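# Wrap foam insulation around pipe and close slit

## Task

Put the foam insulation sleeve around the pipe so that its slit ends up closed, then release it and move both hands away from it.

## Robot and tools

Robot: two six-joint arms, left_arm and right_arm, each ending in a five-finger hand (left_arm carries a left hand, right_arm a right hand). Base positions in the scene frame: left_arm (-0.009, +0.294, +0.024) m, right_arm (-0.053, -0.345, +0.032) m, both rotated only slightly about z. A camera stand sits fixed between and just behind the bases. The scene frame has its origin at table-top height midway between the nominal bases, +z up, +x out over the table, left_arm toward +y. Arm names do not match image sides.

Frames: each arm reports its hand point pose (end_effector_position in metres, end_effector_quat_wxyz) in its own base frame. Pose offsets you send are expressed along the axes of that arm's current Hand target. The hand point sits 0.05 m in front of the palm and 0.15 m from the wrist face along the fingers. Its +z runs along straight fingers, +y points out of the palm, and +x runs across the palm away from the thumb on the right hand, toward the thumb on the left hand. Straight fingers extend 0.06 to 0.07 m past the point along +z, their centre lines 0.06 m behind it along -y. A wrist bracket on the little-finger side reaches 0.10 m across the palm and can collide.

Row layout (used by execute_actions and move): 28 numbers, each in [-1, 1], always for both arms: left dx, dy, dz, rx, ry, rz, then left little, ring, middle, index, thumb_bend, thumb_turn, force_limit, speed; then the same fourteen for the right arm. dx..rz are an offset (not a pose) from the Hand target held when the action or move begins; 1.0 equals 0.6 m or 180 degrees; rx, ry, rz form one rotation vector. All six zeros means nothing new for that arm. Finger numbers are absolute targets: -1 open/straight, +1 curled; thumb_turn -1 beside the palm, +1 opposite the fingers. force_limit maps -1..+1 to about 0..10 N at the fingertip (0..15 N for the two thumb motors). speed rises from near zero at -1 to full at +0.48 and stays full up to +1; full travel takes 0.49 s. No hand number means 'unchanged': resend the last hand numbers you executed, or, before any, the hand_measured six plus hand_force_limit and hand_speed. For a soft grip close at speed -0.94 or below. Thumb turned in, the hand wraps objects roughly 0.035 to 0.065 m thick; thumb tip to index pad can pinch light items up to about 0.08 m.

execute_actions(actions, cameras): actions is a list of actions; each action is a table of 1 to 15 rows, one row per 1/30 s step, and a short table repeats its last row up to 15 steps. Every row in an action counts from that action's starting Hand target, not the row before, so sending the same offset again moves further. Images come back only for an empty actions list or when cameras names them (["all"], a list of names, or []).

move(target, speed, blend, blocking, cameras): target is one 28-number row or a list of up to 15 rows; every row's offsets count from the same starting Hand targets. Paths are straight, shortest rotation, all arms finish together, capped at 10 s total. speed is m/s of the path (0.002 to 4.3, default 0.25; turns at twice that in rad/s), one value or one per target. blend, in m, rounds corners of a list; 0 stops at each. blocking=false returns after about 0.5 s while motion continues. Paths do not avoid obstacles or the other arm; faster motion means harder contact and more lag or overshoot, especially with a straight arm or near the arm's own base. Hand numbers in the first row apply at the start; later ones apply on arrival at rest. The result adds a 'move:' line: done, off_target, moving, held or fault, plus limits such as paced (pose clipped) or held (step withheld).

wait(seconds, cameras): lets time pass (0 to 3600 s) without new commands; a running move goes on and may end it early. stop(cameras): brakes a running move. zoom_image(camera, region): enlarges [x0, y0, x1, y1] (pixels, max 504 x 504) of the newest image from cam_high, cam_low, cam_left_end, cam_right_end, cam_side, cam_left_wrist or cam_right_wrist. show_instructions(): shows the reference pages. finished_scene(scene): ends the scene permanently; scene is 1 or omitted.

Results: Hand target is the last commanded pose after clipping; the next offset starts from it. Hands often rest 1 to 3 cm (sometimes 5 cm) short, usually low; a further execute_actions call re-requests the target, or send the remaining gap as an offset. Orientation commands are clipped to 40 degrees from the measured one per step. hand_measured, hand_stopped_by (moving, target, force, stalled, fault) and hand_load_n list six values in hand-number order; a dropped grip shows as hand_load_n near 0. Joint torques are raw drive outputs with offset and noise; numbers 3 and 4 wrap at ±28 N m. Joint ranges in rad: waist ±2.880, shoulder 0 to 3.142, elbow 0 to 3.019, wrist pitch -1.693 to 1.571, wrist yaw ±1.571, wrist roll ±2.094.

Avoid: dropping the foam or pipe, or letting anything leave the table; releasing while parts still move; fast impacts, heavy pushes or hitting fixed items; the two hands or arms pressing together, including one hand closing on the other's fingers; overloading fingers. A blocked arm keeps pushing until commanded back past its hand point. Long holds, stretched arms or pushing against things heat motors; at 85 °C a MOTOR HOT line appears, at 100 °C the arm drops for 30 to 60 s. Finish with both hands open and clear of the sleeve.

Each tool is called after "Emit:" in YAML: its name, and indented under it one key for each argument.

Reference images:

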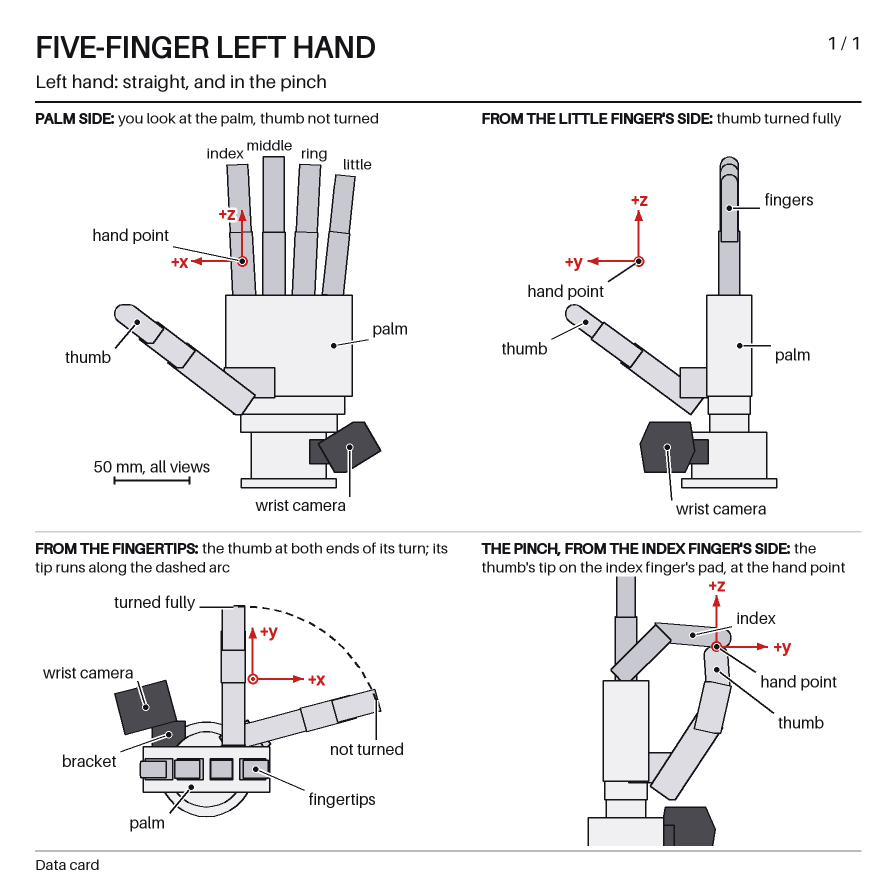

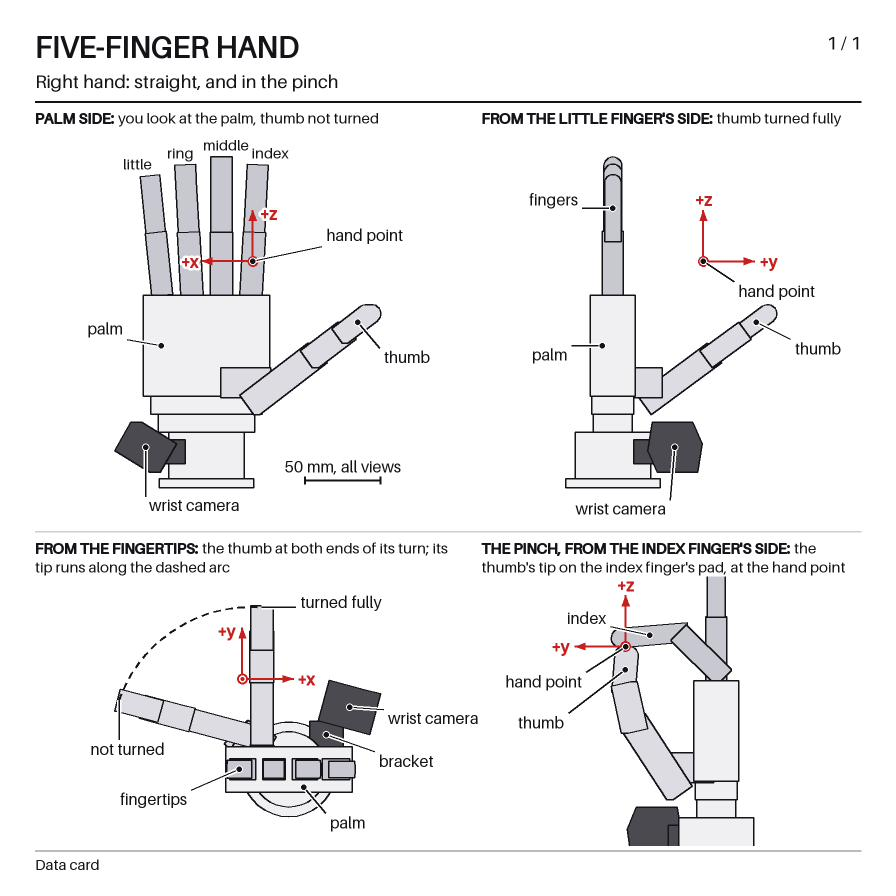

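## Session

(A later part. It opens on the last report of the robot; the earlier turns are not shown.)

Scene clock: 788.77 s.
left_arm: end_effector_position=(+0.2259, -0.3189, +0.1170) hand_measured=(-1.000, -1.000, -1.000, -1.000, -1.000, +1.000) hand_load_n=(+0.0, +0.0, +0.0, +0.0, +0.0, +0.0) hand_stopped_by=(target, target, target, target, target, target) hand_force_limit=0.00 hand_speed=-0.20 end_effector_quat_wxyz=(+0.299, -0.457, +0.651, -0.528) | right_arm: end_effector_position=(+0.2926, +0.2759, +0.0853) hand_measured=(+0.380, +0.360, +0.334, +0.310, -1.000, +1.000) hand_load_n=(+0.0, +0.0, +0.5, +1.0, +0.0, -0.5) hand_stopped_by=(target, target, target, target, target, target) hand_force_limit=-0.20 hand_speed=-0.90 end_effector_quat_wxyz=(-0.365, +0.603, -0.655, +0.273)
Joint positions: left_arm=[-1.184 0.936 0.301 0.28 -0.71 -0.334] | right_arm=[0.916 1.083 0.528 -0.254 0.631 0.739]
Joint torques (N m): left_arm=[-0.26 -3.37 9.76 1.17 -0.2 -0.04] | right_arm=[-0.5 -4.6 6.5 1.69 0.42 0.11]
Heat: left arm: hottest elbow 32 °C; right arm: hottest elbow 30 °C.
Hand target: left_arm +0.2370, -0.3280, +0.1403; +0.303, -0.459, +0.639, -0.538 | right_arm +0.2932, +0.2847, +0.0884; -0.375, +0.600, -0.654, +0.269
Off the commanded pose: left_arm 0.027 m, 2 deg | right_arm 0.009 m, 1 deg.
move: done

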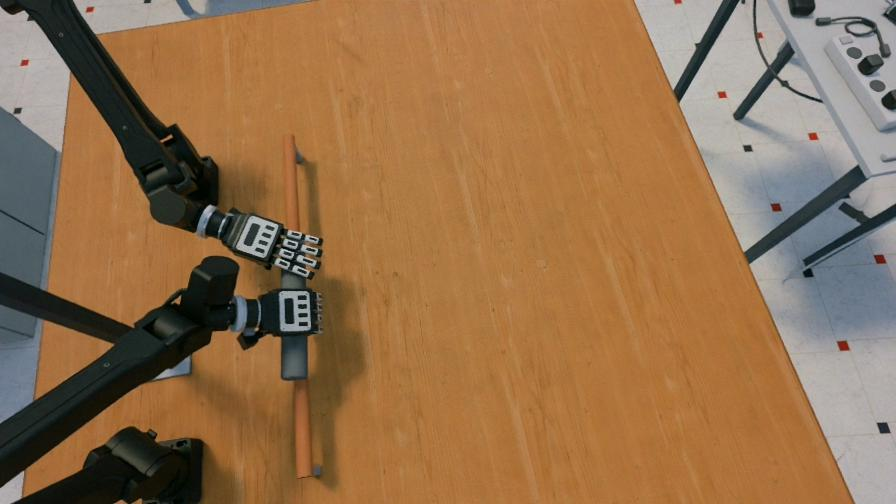

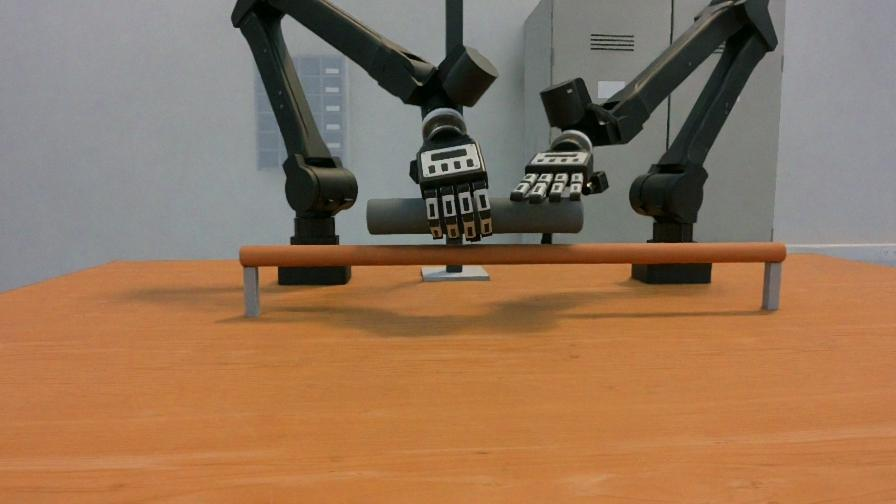

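Emit:
move:
  target: [0,0,0,0,0,0,-1,-1,-1,-1,-1,1,0,-0.2,0.0034,0.0209,0.0047,-0.0014,-0.0067,-0.0048,0.38,0.36,0.335,0.31,-1,1,-0.2,-0.9]
  speed: 0.05
  cameras: ["cam_high","cam_side","cam_left_end","cam_right_end","cam_left_wrist"]

Emit:
zoom_image:
  camera: "cam_high"
  region: [230, 230, 370, 400]

Emit:
zoom_image:
  camera: "cam_side"
  region: [340, 130, 620, 280]

Emit:
zoom_image:
  camera: "cam_right_end"
  region: [340, 180, 480, 280]

Emit:
zoom_image:
  camera: "cam_left_end"
  region: [660, 110, 800, 220]

Scene clock: 790.03 s.
left_arm: end_effector_position=(+0.2259, -0.3189, +0.1170) hand_measured=(-1.000, -1.000, -1.000, -1.000, -1.000, +1.000) hand_load_n=(+0.0, +0.0, +0.0, +0.0, +0.0, +0.0) hand_stopped_by=(target, target, target, target, target, target) hand_force_limit=0.00 hand_speed=-0.20 end_effector_quat_wxyz=(+0.299, -0.457, +0.651, -0.528) | right_arm: end_effector_position=(+0.2887, +0.2760, +0.0740) hand_measured=(+0.380, +0.360, +0.334, +0.310, -1.000, +1.000) hand_load_n=(+0.0, +0.0, +0.5, +1.5, +0.0, -0.5) hand_stopped_by=(target, target, target, target, target, target) hand_force_limit=-0.20 hand_speed=-0.90 end_effector_quat_wxyz=(-0.371, +0.604, -0.652, +0.268)
Joint positions: left_arm=[-1.184 0.936 0.301 0.28 -0.71 -0.334] | right_arm=[0.919 1.093 0.495 -0.199 0.621 0.736]
Joint torques (N m): left_arm=[-0.62 -3.37 9.77 1.17 -0.21 -0.04] | right_arm=[-0.09 -4.54 6.37 1.72 0.2 -0.07]
Heat: left arm: hottest elbow 32 °C; right arm: hottest elbow 30 °C.
Hand target: left_arm +0.2370, -0.3280, +0.1403; +0.303, -0.459, +0.639, -0.538 | right_arm +0.2882, +0.2847, +0.0764; -0.379, +0.608, -0.646, +0.264
Off the commanded pose: left_arm 0.027 m, 2 deg | right_arm 0.009 m, 1 deg.
move: done
Images, in order (width x height): cam_high 896x504, cam_left_end 896x504, cam_right_end 896x504, cam_side 896x504, cam_left_wrist 672x504.

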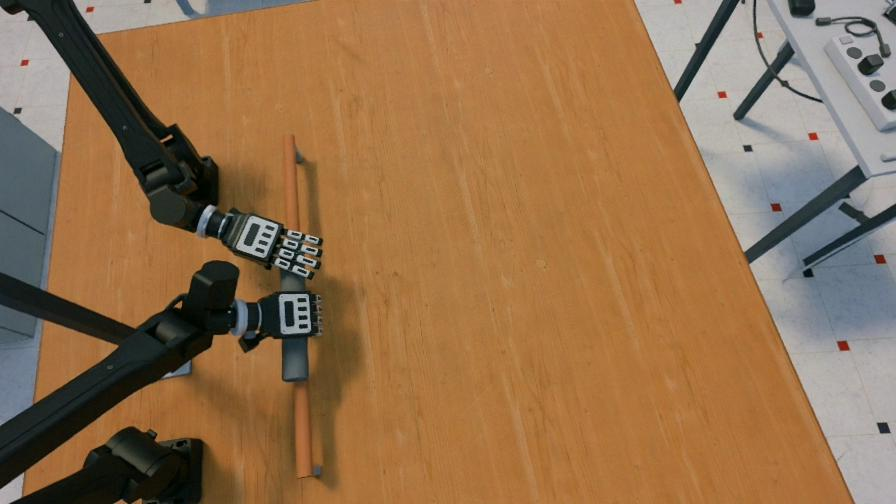

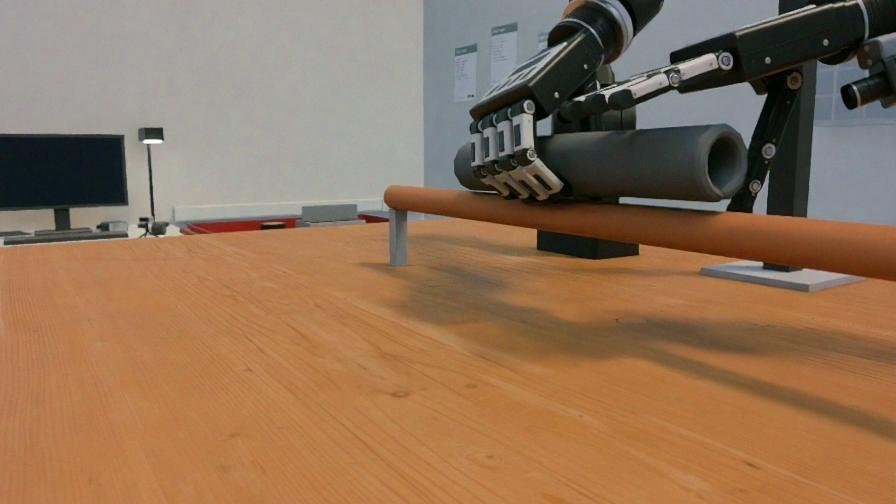

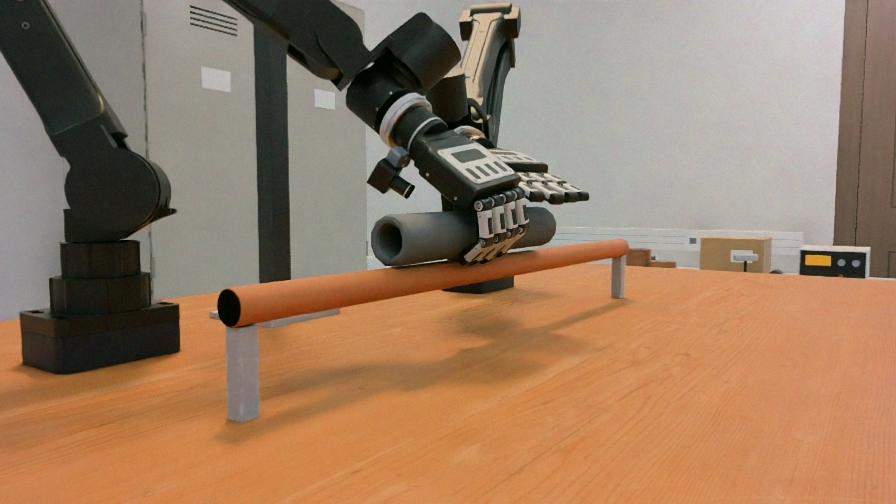

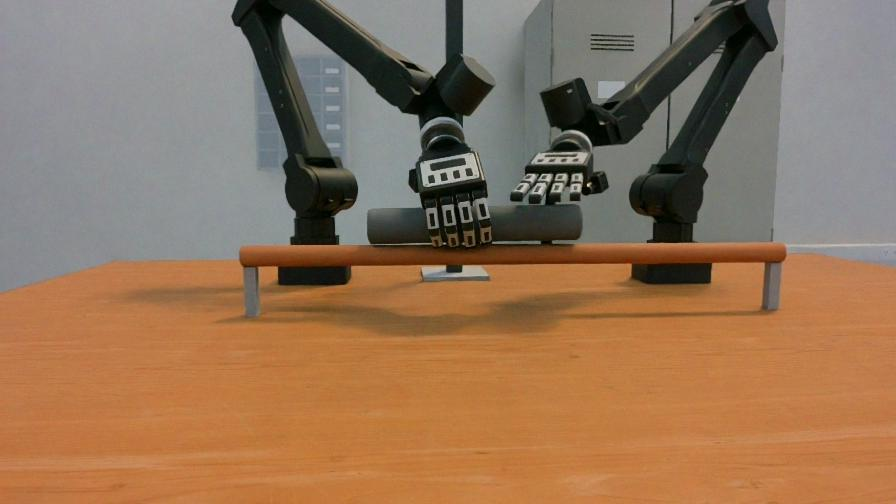

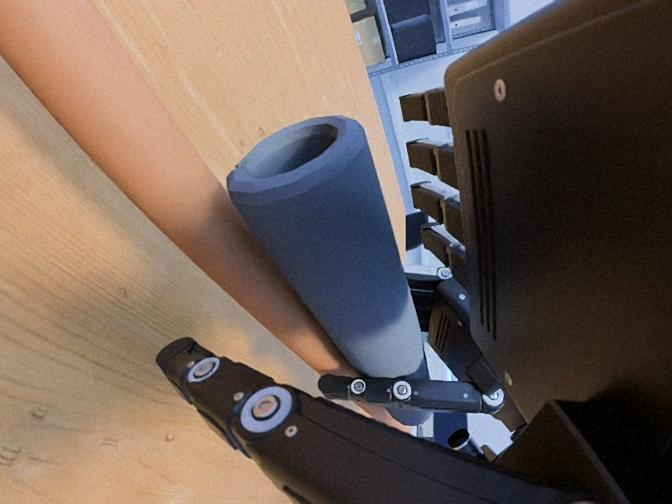

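Scaled by 2.965.

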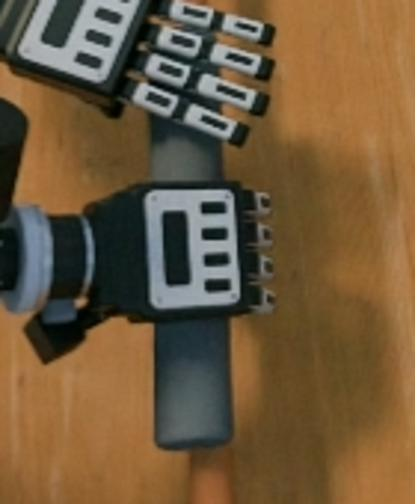

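Scaled by 1.800.

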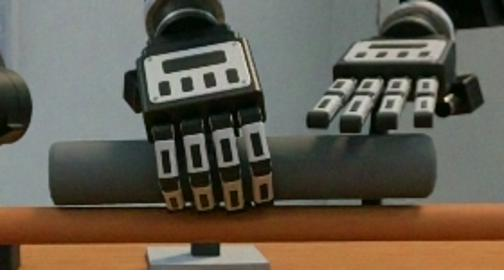

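Scaled by 3.600.

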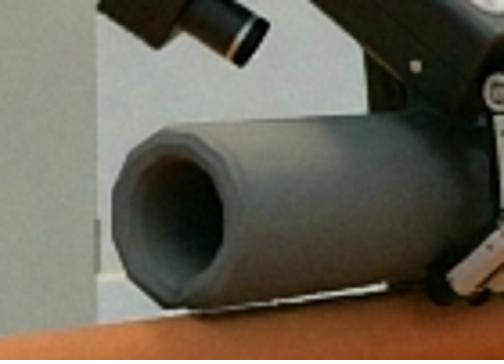

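Scaled by 3.600.

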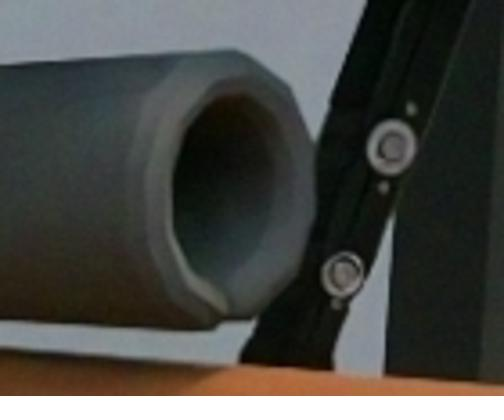

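Emit:
move:
  target: [0,0,0,0,0,0,-1,-1,-1,-1,-1,1,0,-0.2,-0.0019,-0.0041,-0.0111,-0.0555,0.0032,0.0041,0.38,0.36,0.335,0.31,-1,1,-0.2,-0.9]
  speed: 0.05
  cameras: ["cam_high","cam_side","cam_left_end","cam_right_end","cam_left_wrist"]

Emit:
zoom_image:
  camera: "cam_high"
  region: [230, 230, 370, 400]

Emit:
zoom_image:
  camera: "cam_side"
  region: [340, 130, 620, 280]

Emit:
zoom_image:
  camera: "cam_right_end"
  region: [340, 180, 480, 280]

Emit:
zoom_image:
  camera: "cam_left_end"
  region: [660, 110, 800, 220]

Scene clock: 792.87 s.
left_arm: end_effector_position=(+0.2259, -0.3189, +0.1170) hand_measured=(-1.000, -1.000, -1.000, -1.000, -1.000, +1.000) hand_load_n=(+0.0, +0.0, +0.0, -0.5, +0.0, +0.5) hand_stopped_by=(target, target, target, target, target, target) hand_force_limit=0.00 hand_speed=-0.20 end_effector_quat_wxyz=(+0.299, -0.457, +0.651, -0.528) | right_arm: end_effector_position=(+0.2764, +0.2789, +0.0750) hand_measured=(+0.380, +0.360, +0.334, +0.310, -1.000, +1.000) hand_load_n=(+0.0, +0.0, +0.5, +1.0, +0.0, -0.5) hand_stopped_by=(target, target, target, target, target, target) hand_force_limit=-0.20 hand_speed=-0.90 end_effector_quat_wxyz=(-0.322, +0.638, -0.667, +0.211)
Joint positions: left_arm=[-1.184 0.936 0.301 0.28 -0.71 -0.334] | right_arm=[0.869 1.096 0.57 -0.381 0.467 0.751]
Joint torques (N m): left_arm=[-0.5 -3.25 9.7 1.21 -0.21 -0.05] | right_arm=[-2.2 -4.13 8.21 0.36 -0.01 0.08]
Heat: left arm: hottest elbow 32 °C; right arm: hottest elbow 29 °C.
Hand target: left_arm +0.2370, -0.3280, +0.1403; +0.303, -0.459, +0.639, -0.538 | right_arm +0.2841, +0.2847, +0.0823; -0.323, +0.633, -0.672, +0.208
Off the commanded pose: left_arm 0.027 m, 2 deg | right_arm 0.012 m, 1 deg.
move: off_target (right_arm)
Images, in order (width x height): cam_high 896x504, cam_left_end 896x504, cam_right_end 896x504, cam_side 896x504, cam_left_wrist 672x504.

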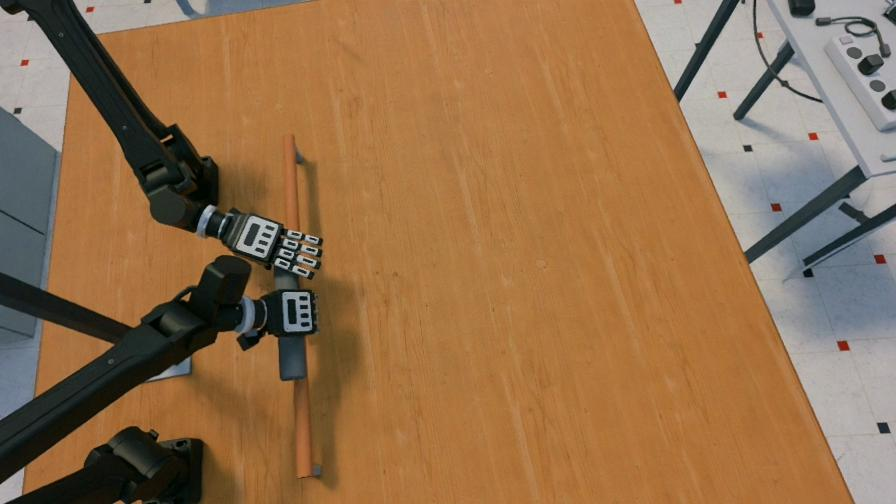

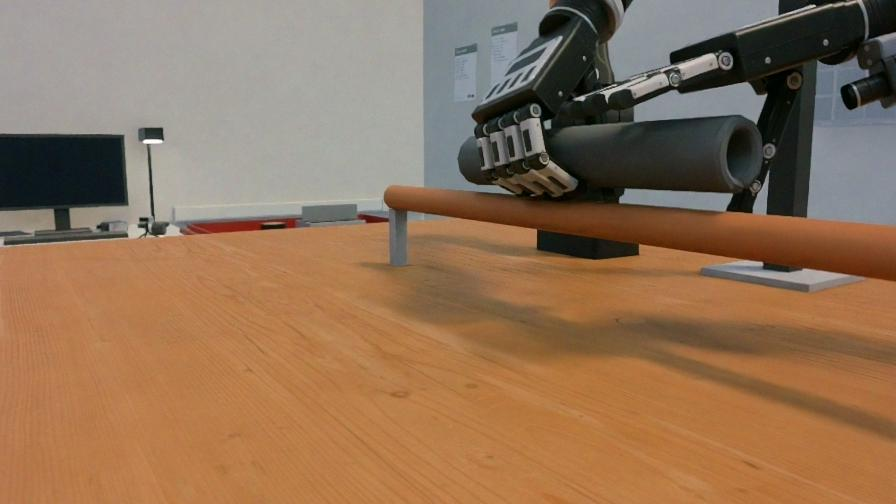

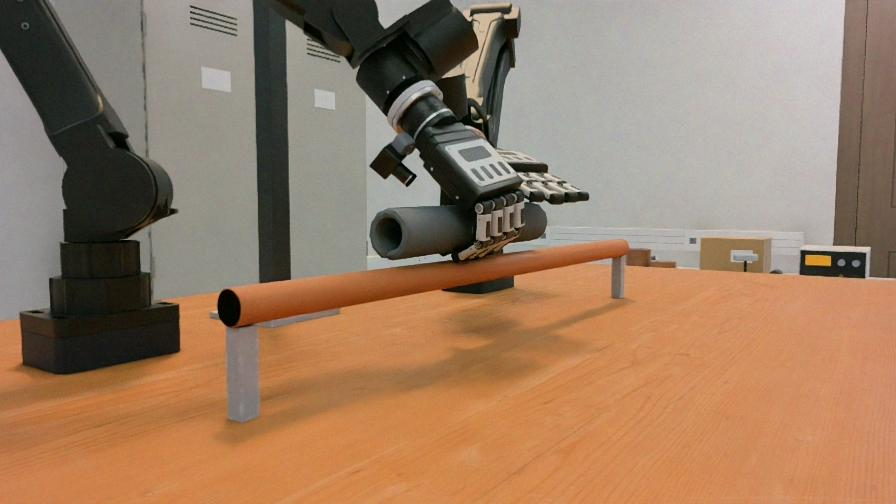

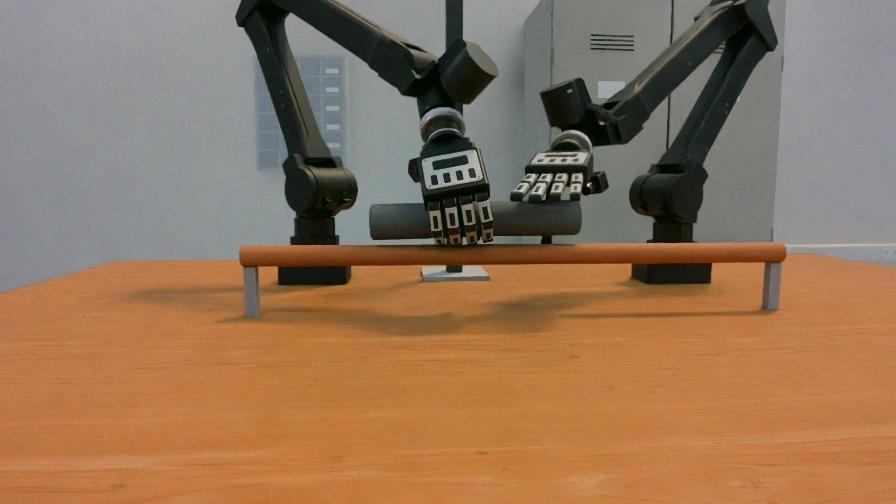

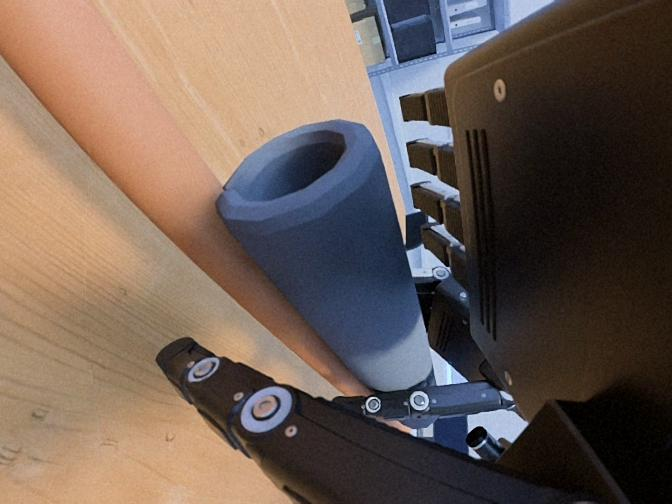

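Scaled by 2.965.

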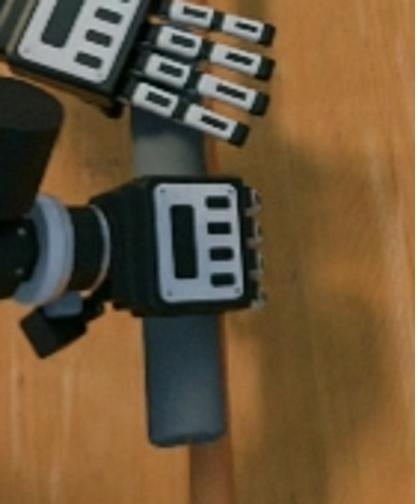

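Scaled by 1.800.

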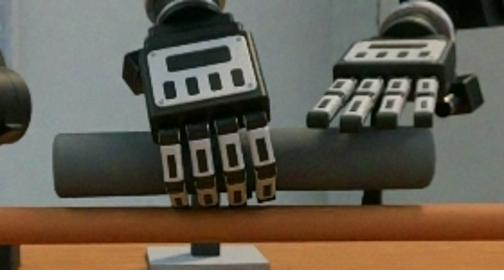

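Scaled by 3.600.

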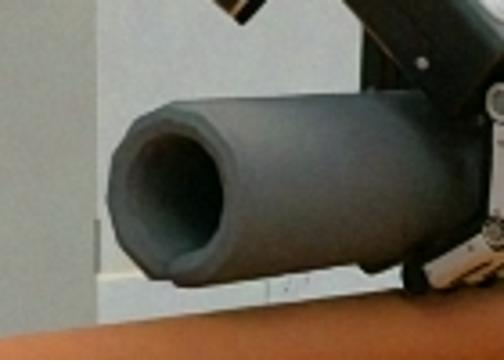

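Scaled by 3.600.

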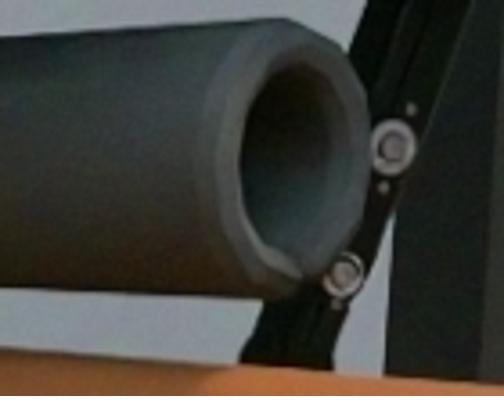

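Emit:
move:
  target: [0,0,0,0,0,0,-1,-1,-1,-1,-1,1,0,-0.2,0.0015,0.0022,0.0094,0.0009,0.0079,0,0.38,0.36,0.335,0.31,-1,1,-0.2,-0.9]
  speed: 0.05
  cameras: ["cam_high","cam_side"]

Emit:
zoom_image:
  camera: "cam_high"
  region: [230, 230, 370, 400]

Emit:
zoom_image:
  camera: "cam_side"
  region: [340, 130, 620, 280]

Scene clock: 794.07 s.
left_arm: end_effector_position=(+0.2259, -0.3189, +0.1170) hand_measured=(-1.000, -1.000, -1.000, -1.000, -1.000, +1.000) hand_load_n=(+0.0, +0.0, -0.5, +0.0, +0.0, +0.0) hand_stopped_by=(target, target, target, target, target, target) hand_force_limit=0.00 hand_speed=-0.20 end_effector_quat_wxyz=(+0.299, -0.457, +0.651, -0.528) | right_arm: end_effector_position=(+0.2799, +0.2791, +0.0717) hand_measured=(+0.380, +0.360, +0.334, +0.310, -1.000, +1.000) hand_load_n=(+0.0, +0.0, -1.5, +0.0, +0.0, +0.0) hand_stopped_by=(target, target, target, target, target, target) hand_force_limit=-0.20 hand_speed=-0.90 end_effector_quat_wxyz=(-0.316, +0.634, -0.672, +0.216)
Joint positions: left_arm=[-1.184 0.936 0.301 0.28 -0.71 -0.334] | right_arm=[0.869 1.118 0.58 -0.385 0.481 0.764]
Joint torques (N m): left_arm=[-0.73 -3.19 9.74 1.24 -0.23 -0.05] | right_arm=[-1.96 -4.54 8.21 0.28 0.31 0.08]
Heat: left arm: hottest elbow 32 °C; right arm: hottest elbow 29 °C.
Hand target: left_arm +0.2370, -0.3280, +0.1403; +0.303, -0.459, +0.639, -0.538 | right_arm +0.2871, +0.2847, +0.0773; -0.315, +0.630, -0.676, +0.217
Off the commanded pose: left_arm 0.027 m, 2 deg | right_arm 0.011 m, 1 deg.
move: off_target (right_arm)

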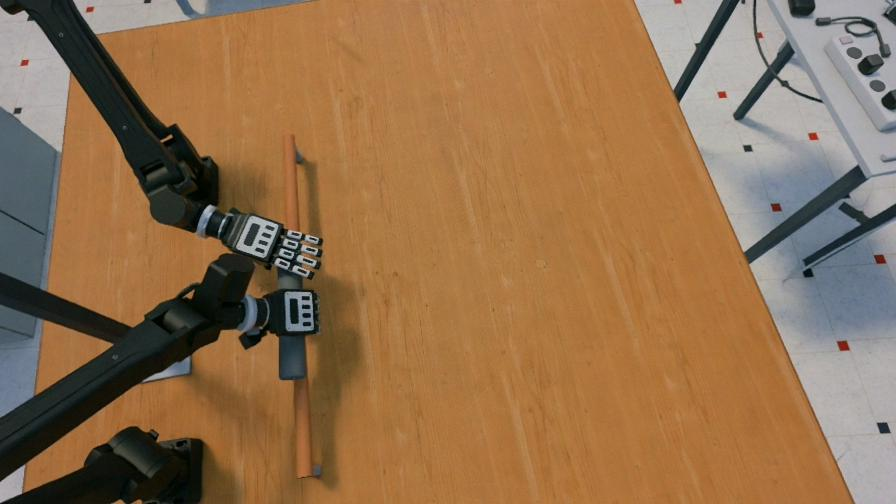

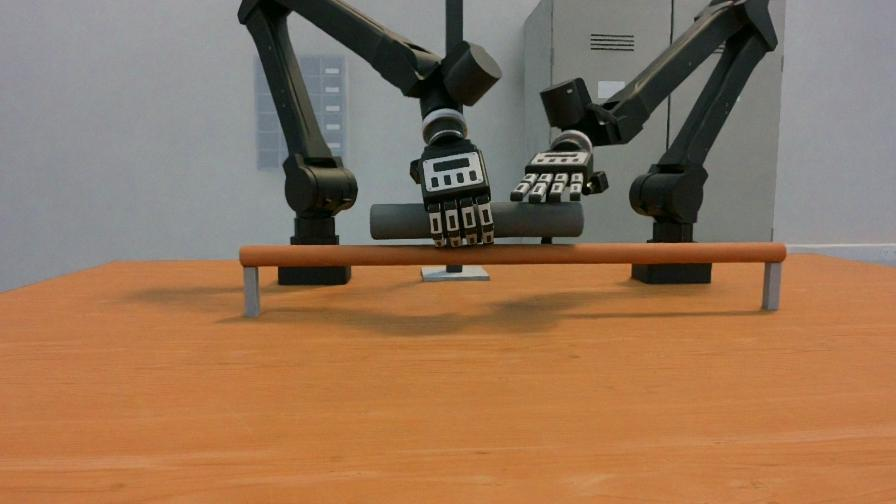

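Scaled by 2.965.

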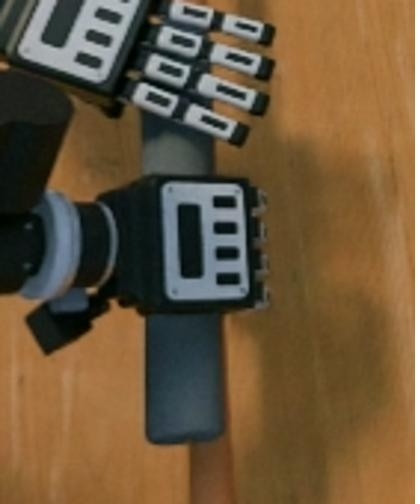

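Scaled by 1.800.

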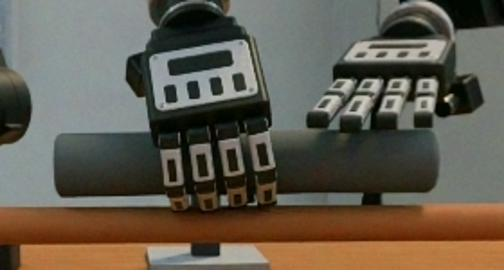

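Emit:
move:
  target: [0,0,0,0,0,0,-1,-1,-1,-1,-1,1,0,-0.2,-0.0011,-0.0094,0,-0.001,-0.0046,-0.0047,0.38,0.36,0.335,0.31,-1,1,-0.2,-0.9]
  speed: 0.05
  cameras: ["cam_high","cam_side"]

Emit:
zoom_image:
  camera: "cam_high"
  region: [230, 230, 370, 400]

Emit:
zoom_image:
  camera: "cam_side"
  region: [340, 130, 620, 280]

Scene clock: 795.17 s.
left_arm: end_effector_position=(+0.2259, -0.3189, +0.1170) hand_measured=(-1.000, -1.000, -1.000, -1.000, -1.000, +1.000) hand_load_n=(+0.0, +0.0, +0.0, +0.0, +0.0, +0.0) hand_stopped_by=(target, target, target, target, target, target) hand_force_limit=0.00 hand_speed=-0.20 end_effector_quat_wxyz=(+0.299, -0.457, +0.651, -0.528) | right_arm: end_effector_position=(+0.2808, +0.2786, +0.0721) hand_measured=(+0.380, +0.360, +0.334, +0.310, -1.000, +1.000) hand_load_n=(+0.0, +0.0, -0.5, +0.0, +0.0, +0.0) hand_stopped_by=(target, target, target, target, target, target) hand_force_limit=-0.20 hand_speed=-0.90 end_effector_quat_wxyz=(-0.315, +0.639, -0.669, +0.213)
Joint positions: left_arm=[-1.184 0.936 0.301 0.28 -0.71 -0.334] | right_arm=[0.859 1.118 0.583 -0.386 0.464 0.746]
Joint torques (N m): left_arm=[-0.62 -3.55 9.72 1.22 -0.21 -0.04] | right_arm=[-2.2 -4.25 8.49 0.53 0.1 -0.1]
Heat: left arm: hottest elbow 32 °C; right arm: hottest elbow 30 °C.
Hand target: left_arm +0.2370, -0.3280, +0.1403; +0.303, -0.459, +0.639, -0.538 | right_arm +0.2913, +0.2846, +0.0813; -0.317, +0.637, -0.669, +0.213
Off the commanded pose: left_arm 0.027 m, 2 deg | right_arm 0.015 m, 0 deg.
move: off_target (right_arm)

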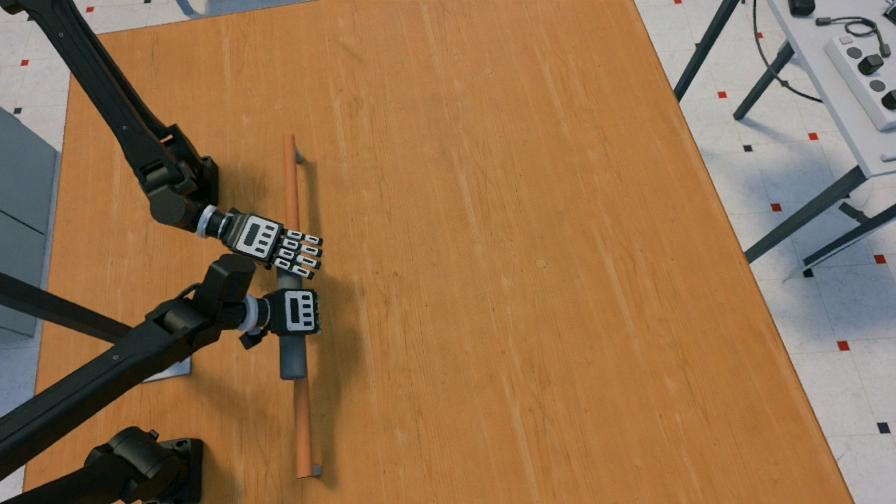

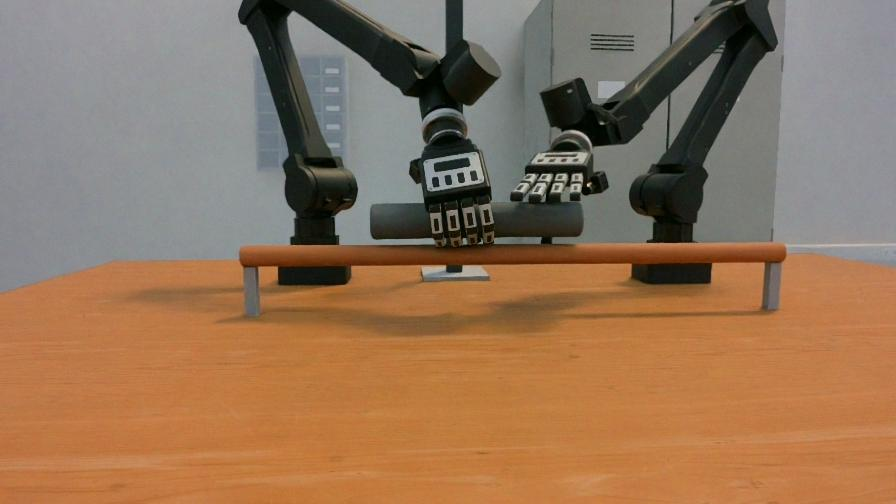

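Scaled by 2.965.

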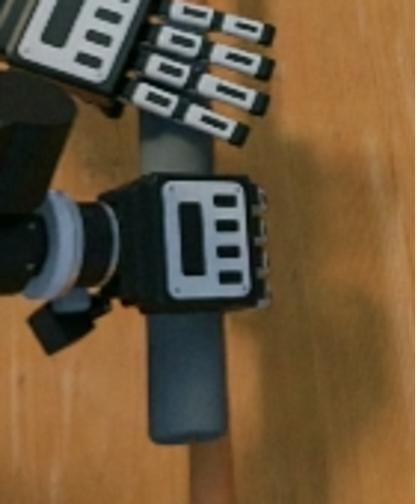

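Scaled by 1.800.

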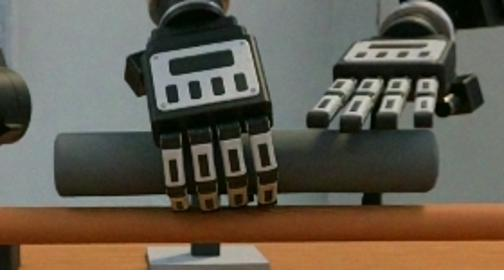

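Emit:
move:
  target: [-0.0028,0.1018,0.0064,0,0,0,-1,-1,-1,-1,-1,1,0,-0.2,0,0,0,0,0,0,0.38,0.36,0.335,0.31,-1,1,-0.2,-0.9]
  speed: 0.06
  cameras: ["cam_high","cam_side","cam_left_wrist","cam_left_end","cam_right_end"]

Emit:
zoom_image:
  camera: "cam_high"
  region: [230, 230, 370, 400]

Emit:
zoom_image:
  camera: "cam_left_end"
  region: [660, 110, 800, 220]

Emit:
zoom_image:
  camera: "cam_right_end"
  region: [340, 180, 480, 280]

Scene clock: 797.03 s.
left_arm: end_effector_position=(+0.2326, -0.3249, +0.0864) hand_measured=(-1.000, -1.000, -1.000, -1.000, -1.000, +1.000) hand_load_n=(+0.0, +0.0, +0.0, +0.0, +0.0, +0.0) hand_stopped_by=(target, target, target, target, target, target) hand_force_limit=0.00 hand_speed=-0.20 end_effector_quat_wxyz=(+0.309, -0.464, +0.633, -0.537) | right_arm: end_effector_position=(+0.2807, +0.2785, +0.0718) hand_measured=(+0.380, +0.360, +0.334, +0.310, -1.000, +1.000) hand_load_n=(+0.0, +0.0, -1.0, +1.0, +0.0, +0.0) hand_stopped_by=(target, target, target, target, target, target) hand_force_limit=-0.20 hand_speed=-0.90 end_effector_quat_wxyz=(-0.314, +0.640, -0.669, +0.213)
Joint positions: left_arm=[-1.193 1.123 0.255 0.546 -0.751 -0.334] | right_arm=[0.859 1.118 0.583 -0.386 0.464 0.745]
Joint torques (N m): left_arm=[-2.96 -2.37 4.83 2.56 -0.2 -0.22] | right_arm=[-2.26 -4.72 8.51 0.5 0.1 -0.03]
Heat: left arm: hottest elbow 32 °C; right arm: hottest elbow 30 °C.
Hand target: left_arm +0.2252, -0.3280, +0.0800; +0.303, -0.459, +0.639, -0.538 | right_arm +0.2912, +0.2846, +0.0812; -0.317, +0.637, -0.669, +0.213
Off the commanded pose: left_arm 0.010 m, 1 deg | right_arm 0.015 m, 0 deg.
move: done
Images, in order (width x height): cam_high 896x504, cam_left_end 896x504, cam_right_end 896x504, cam_side 896x504, cam_left_wrist 672x504.

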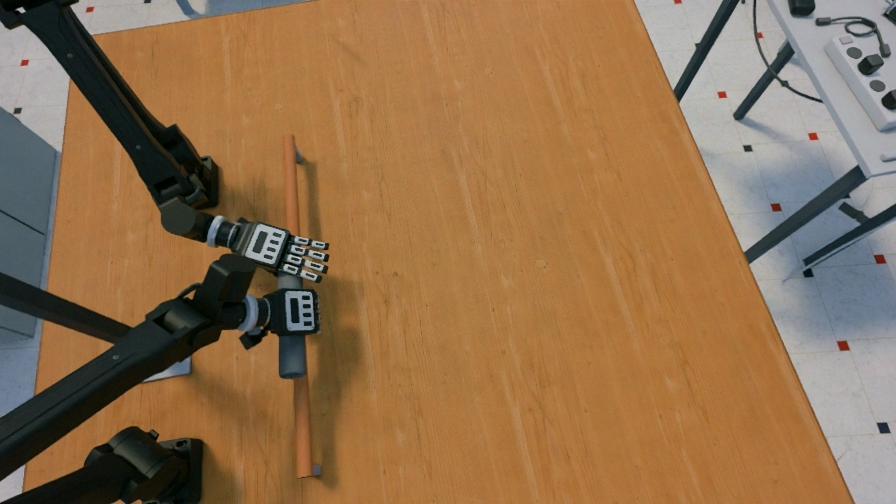

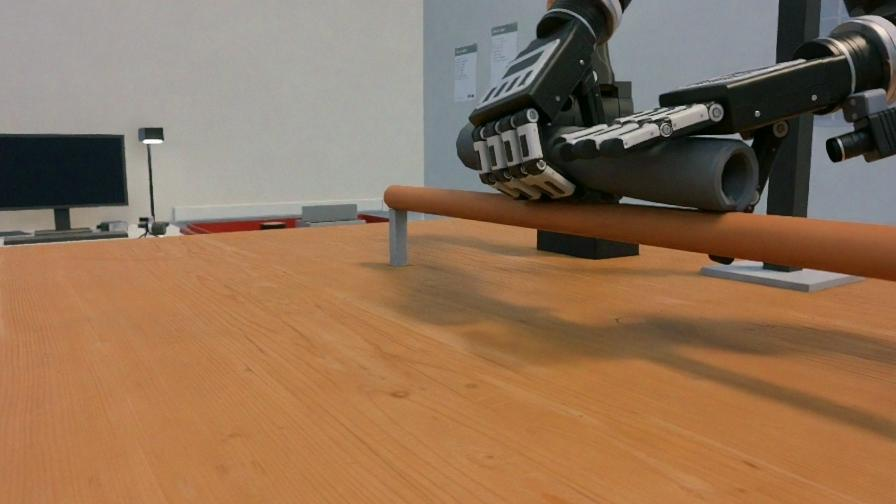

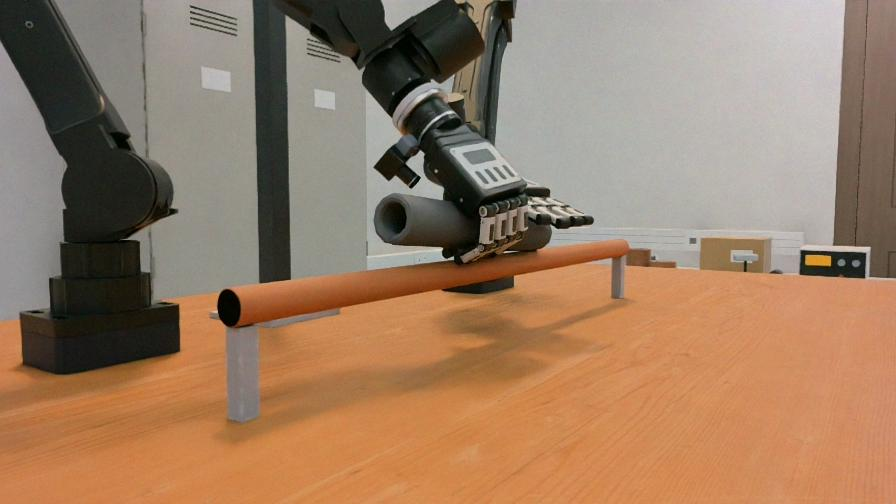

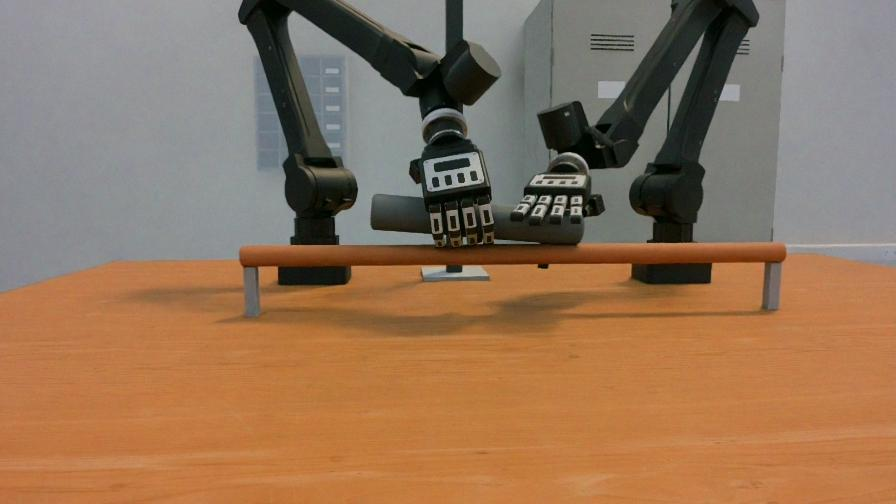

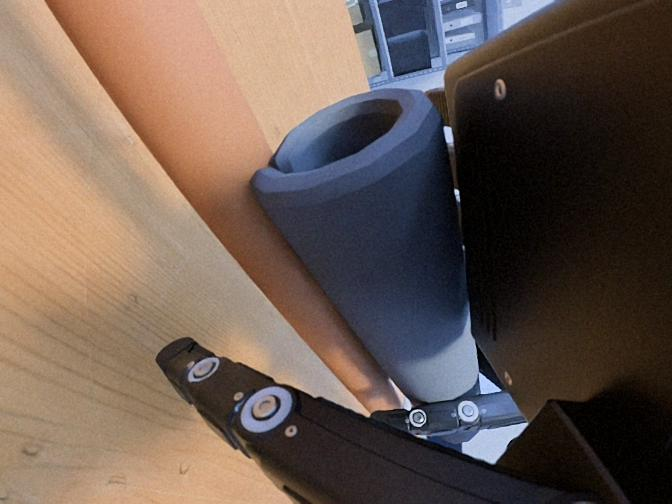

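Scaled by 2.965.

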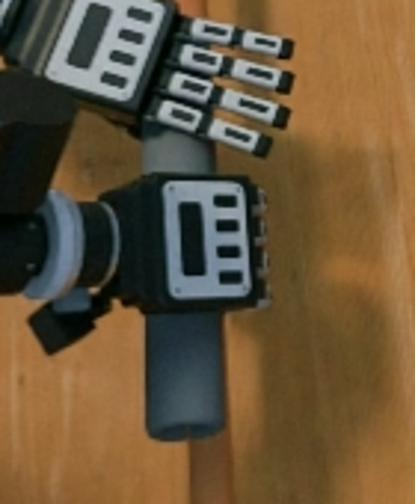

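Scaled by 3.600.

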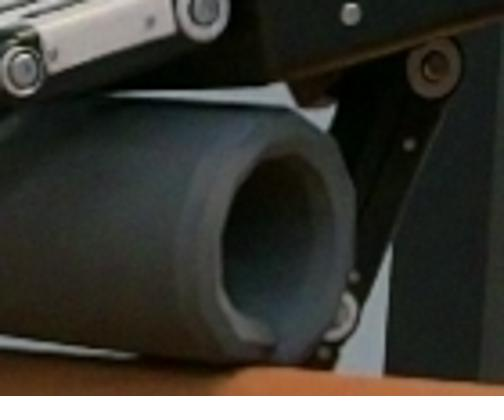

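Scaled by 3.600.

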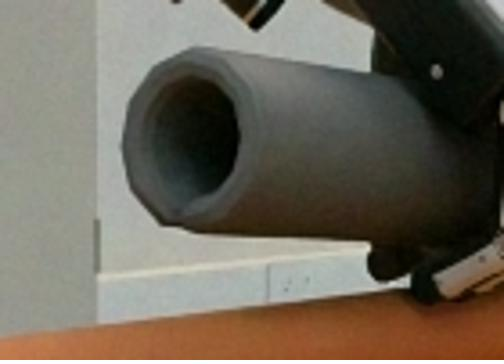

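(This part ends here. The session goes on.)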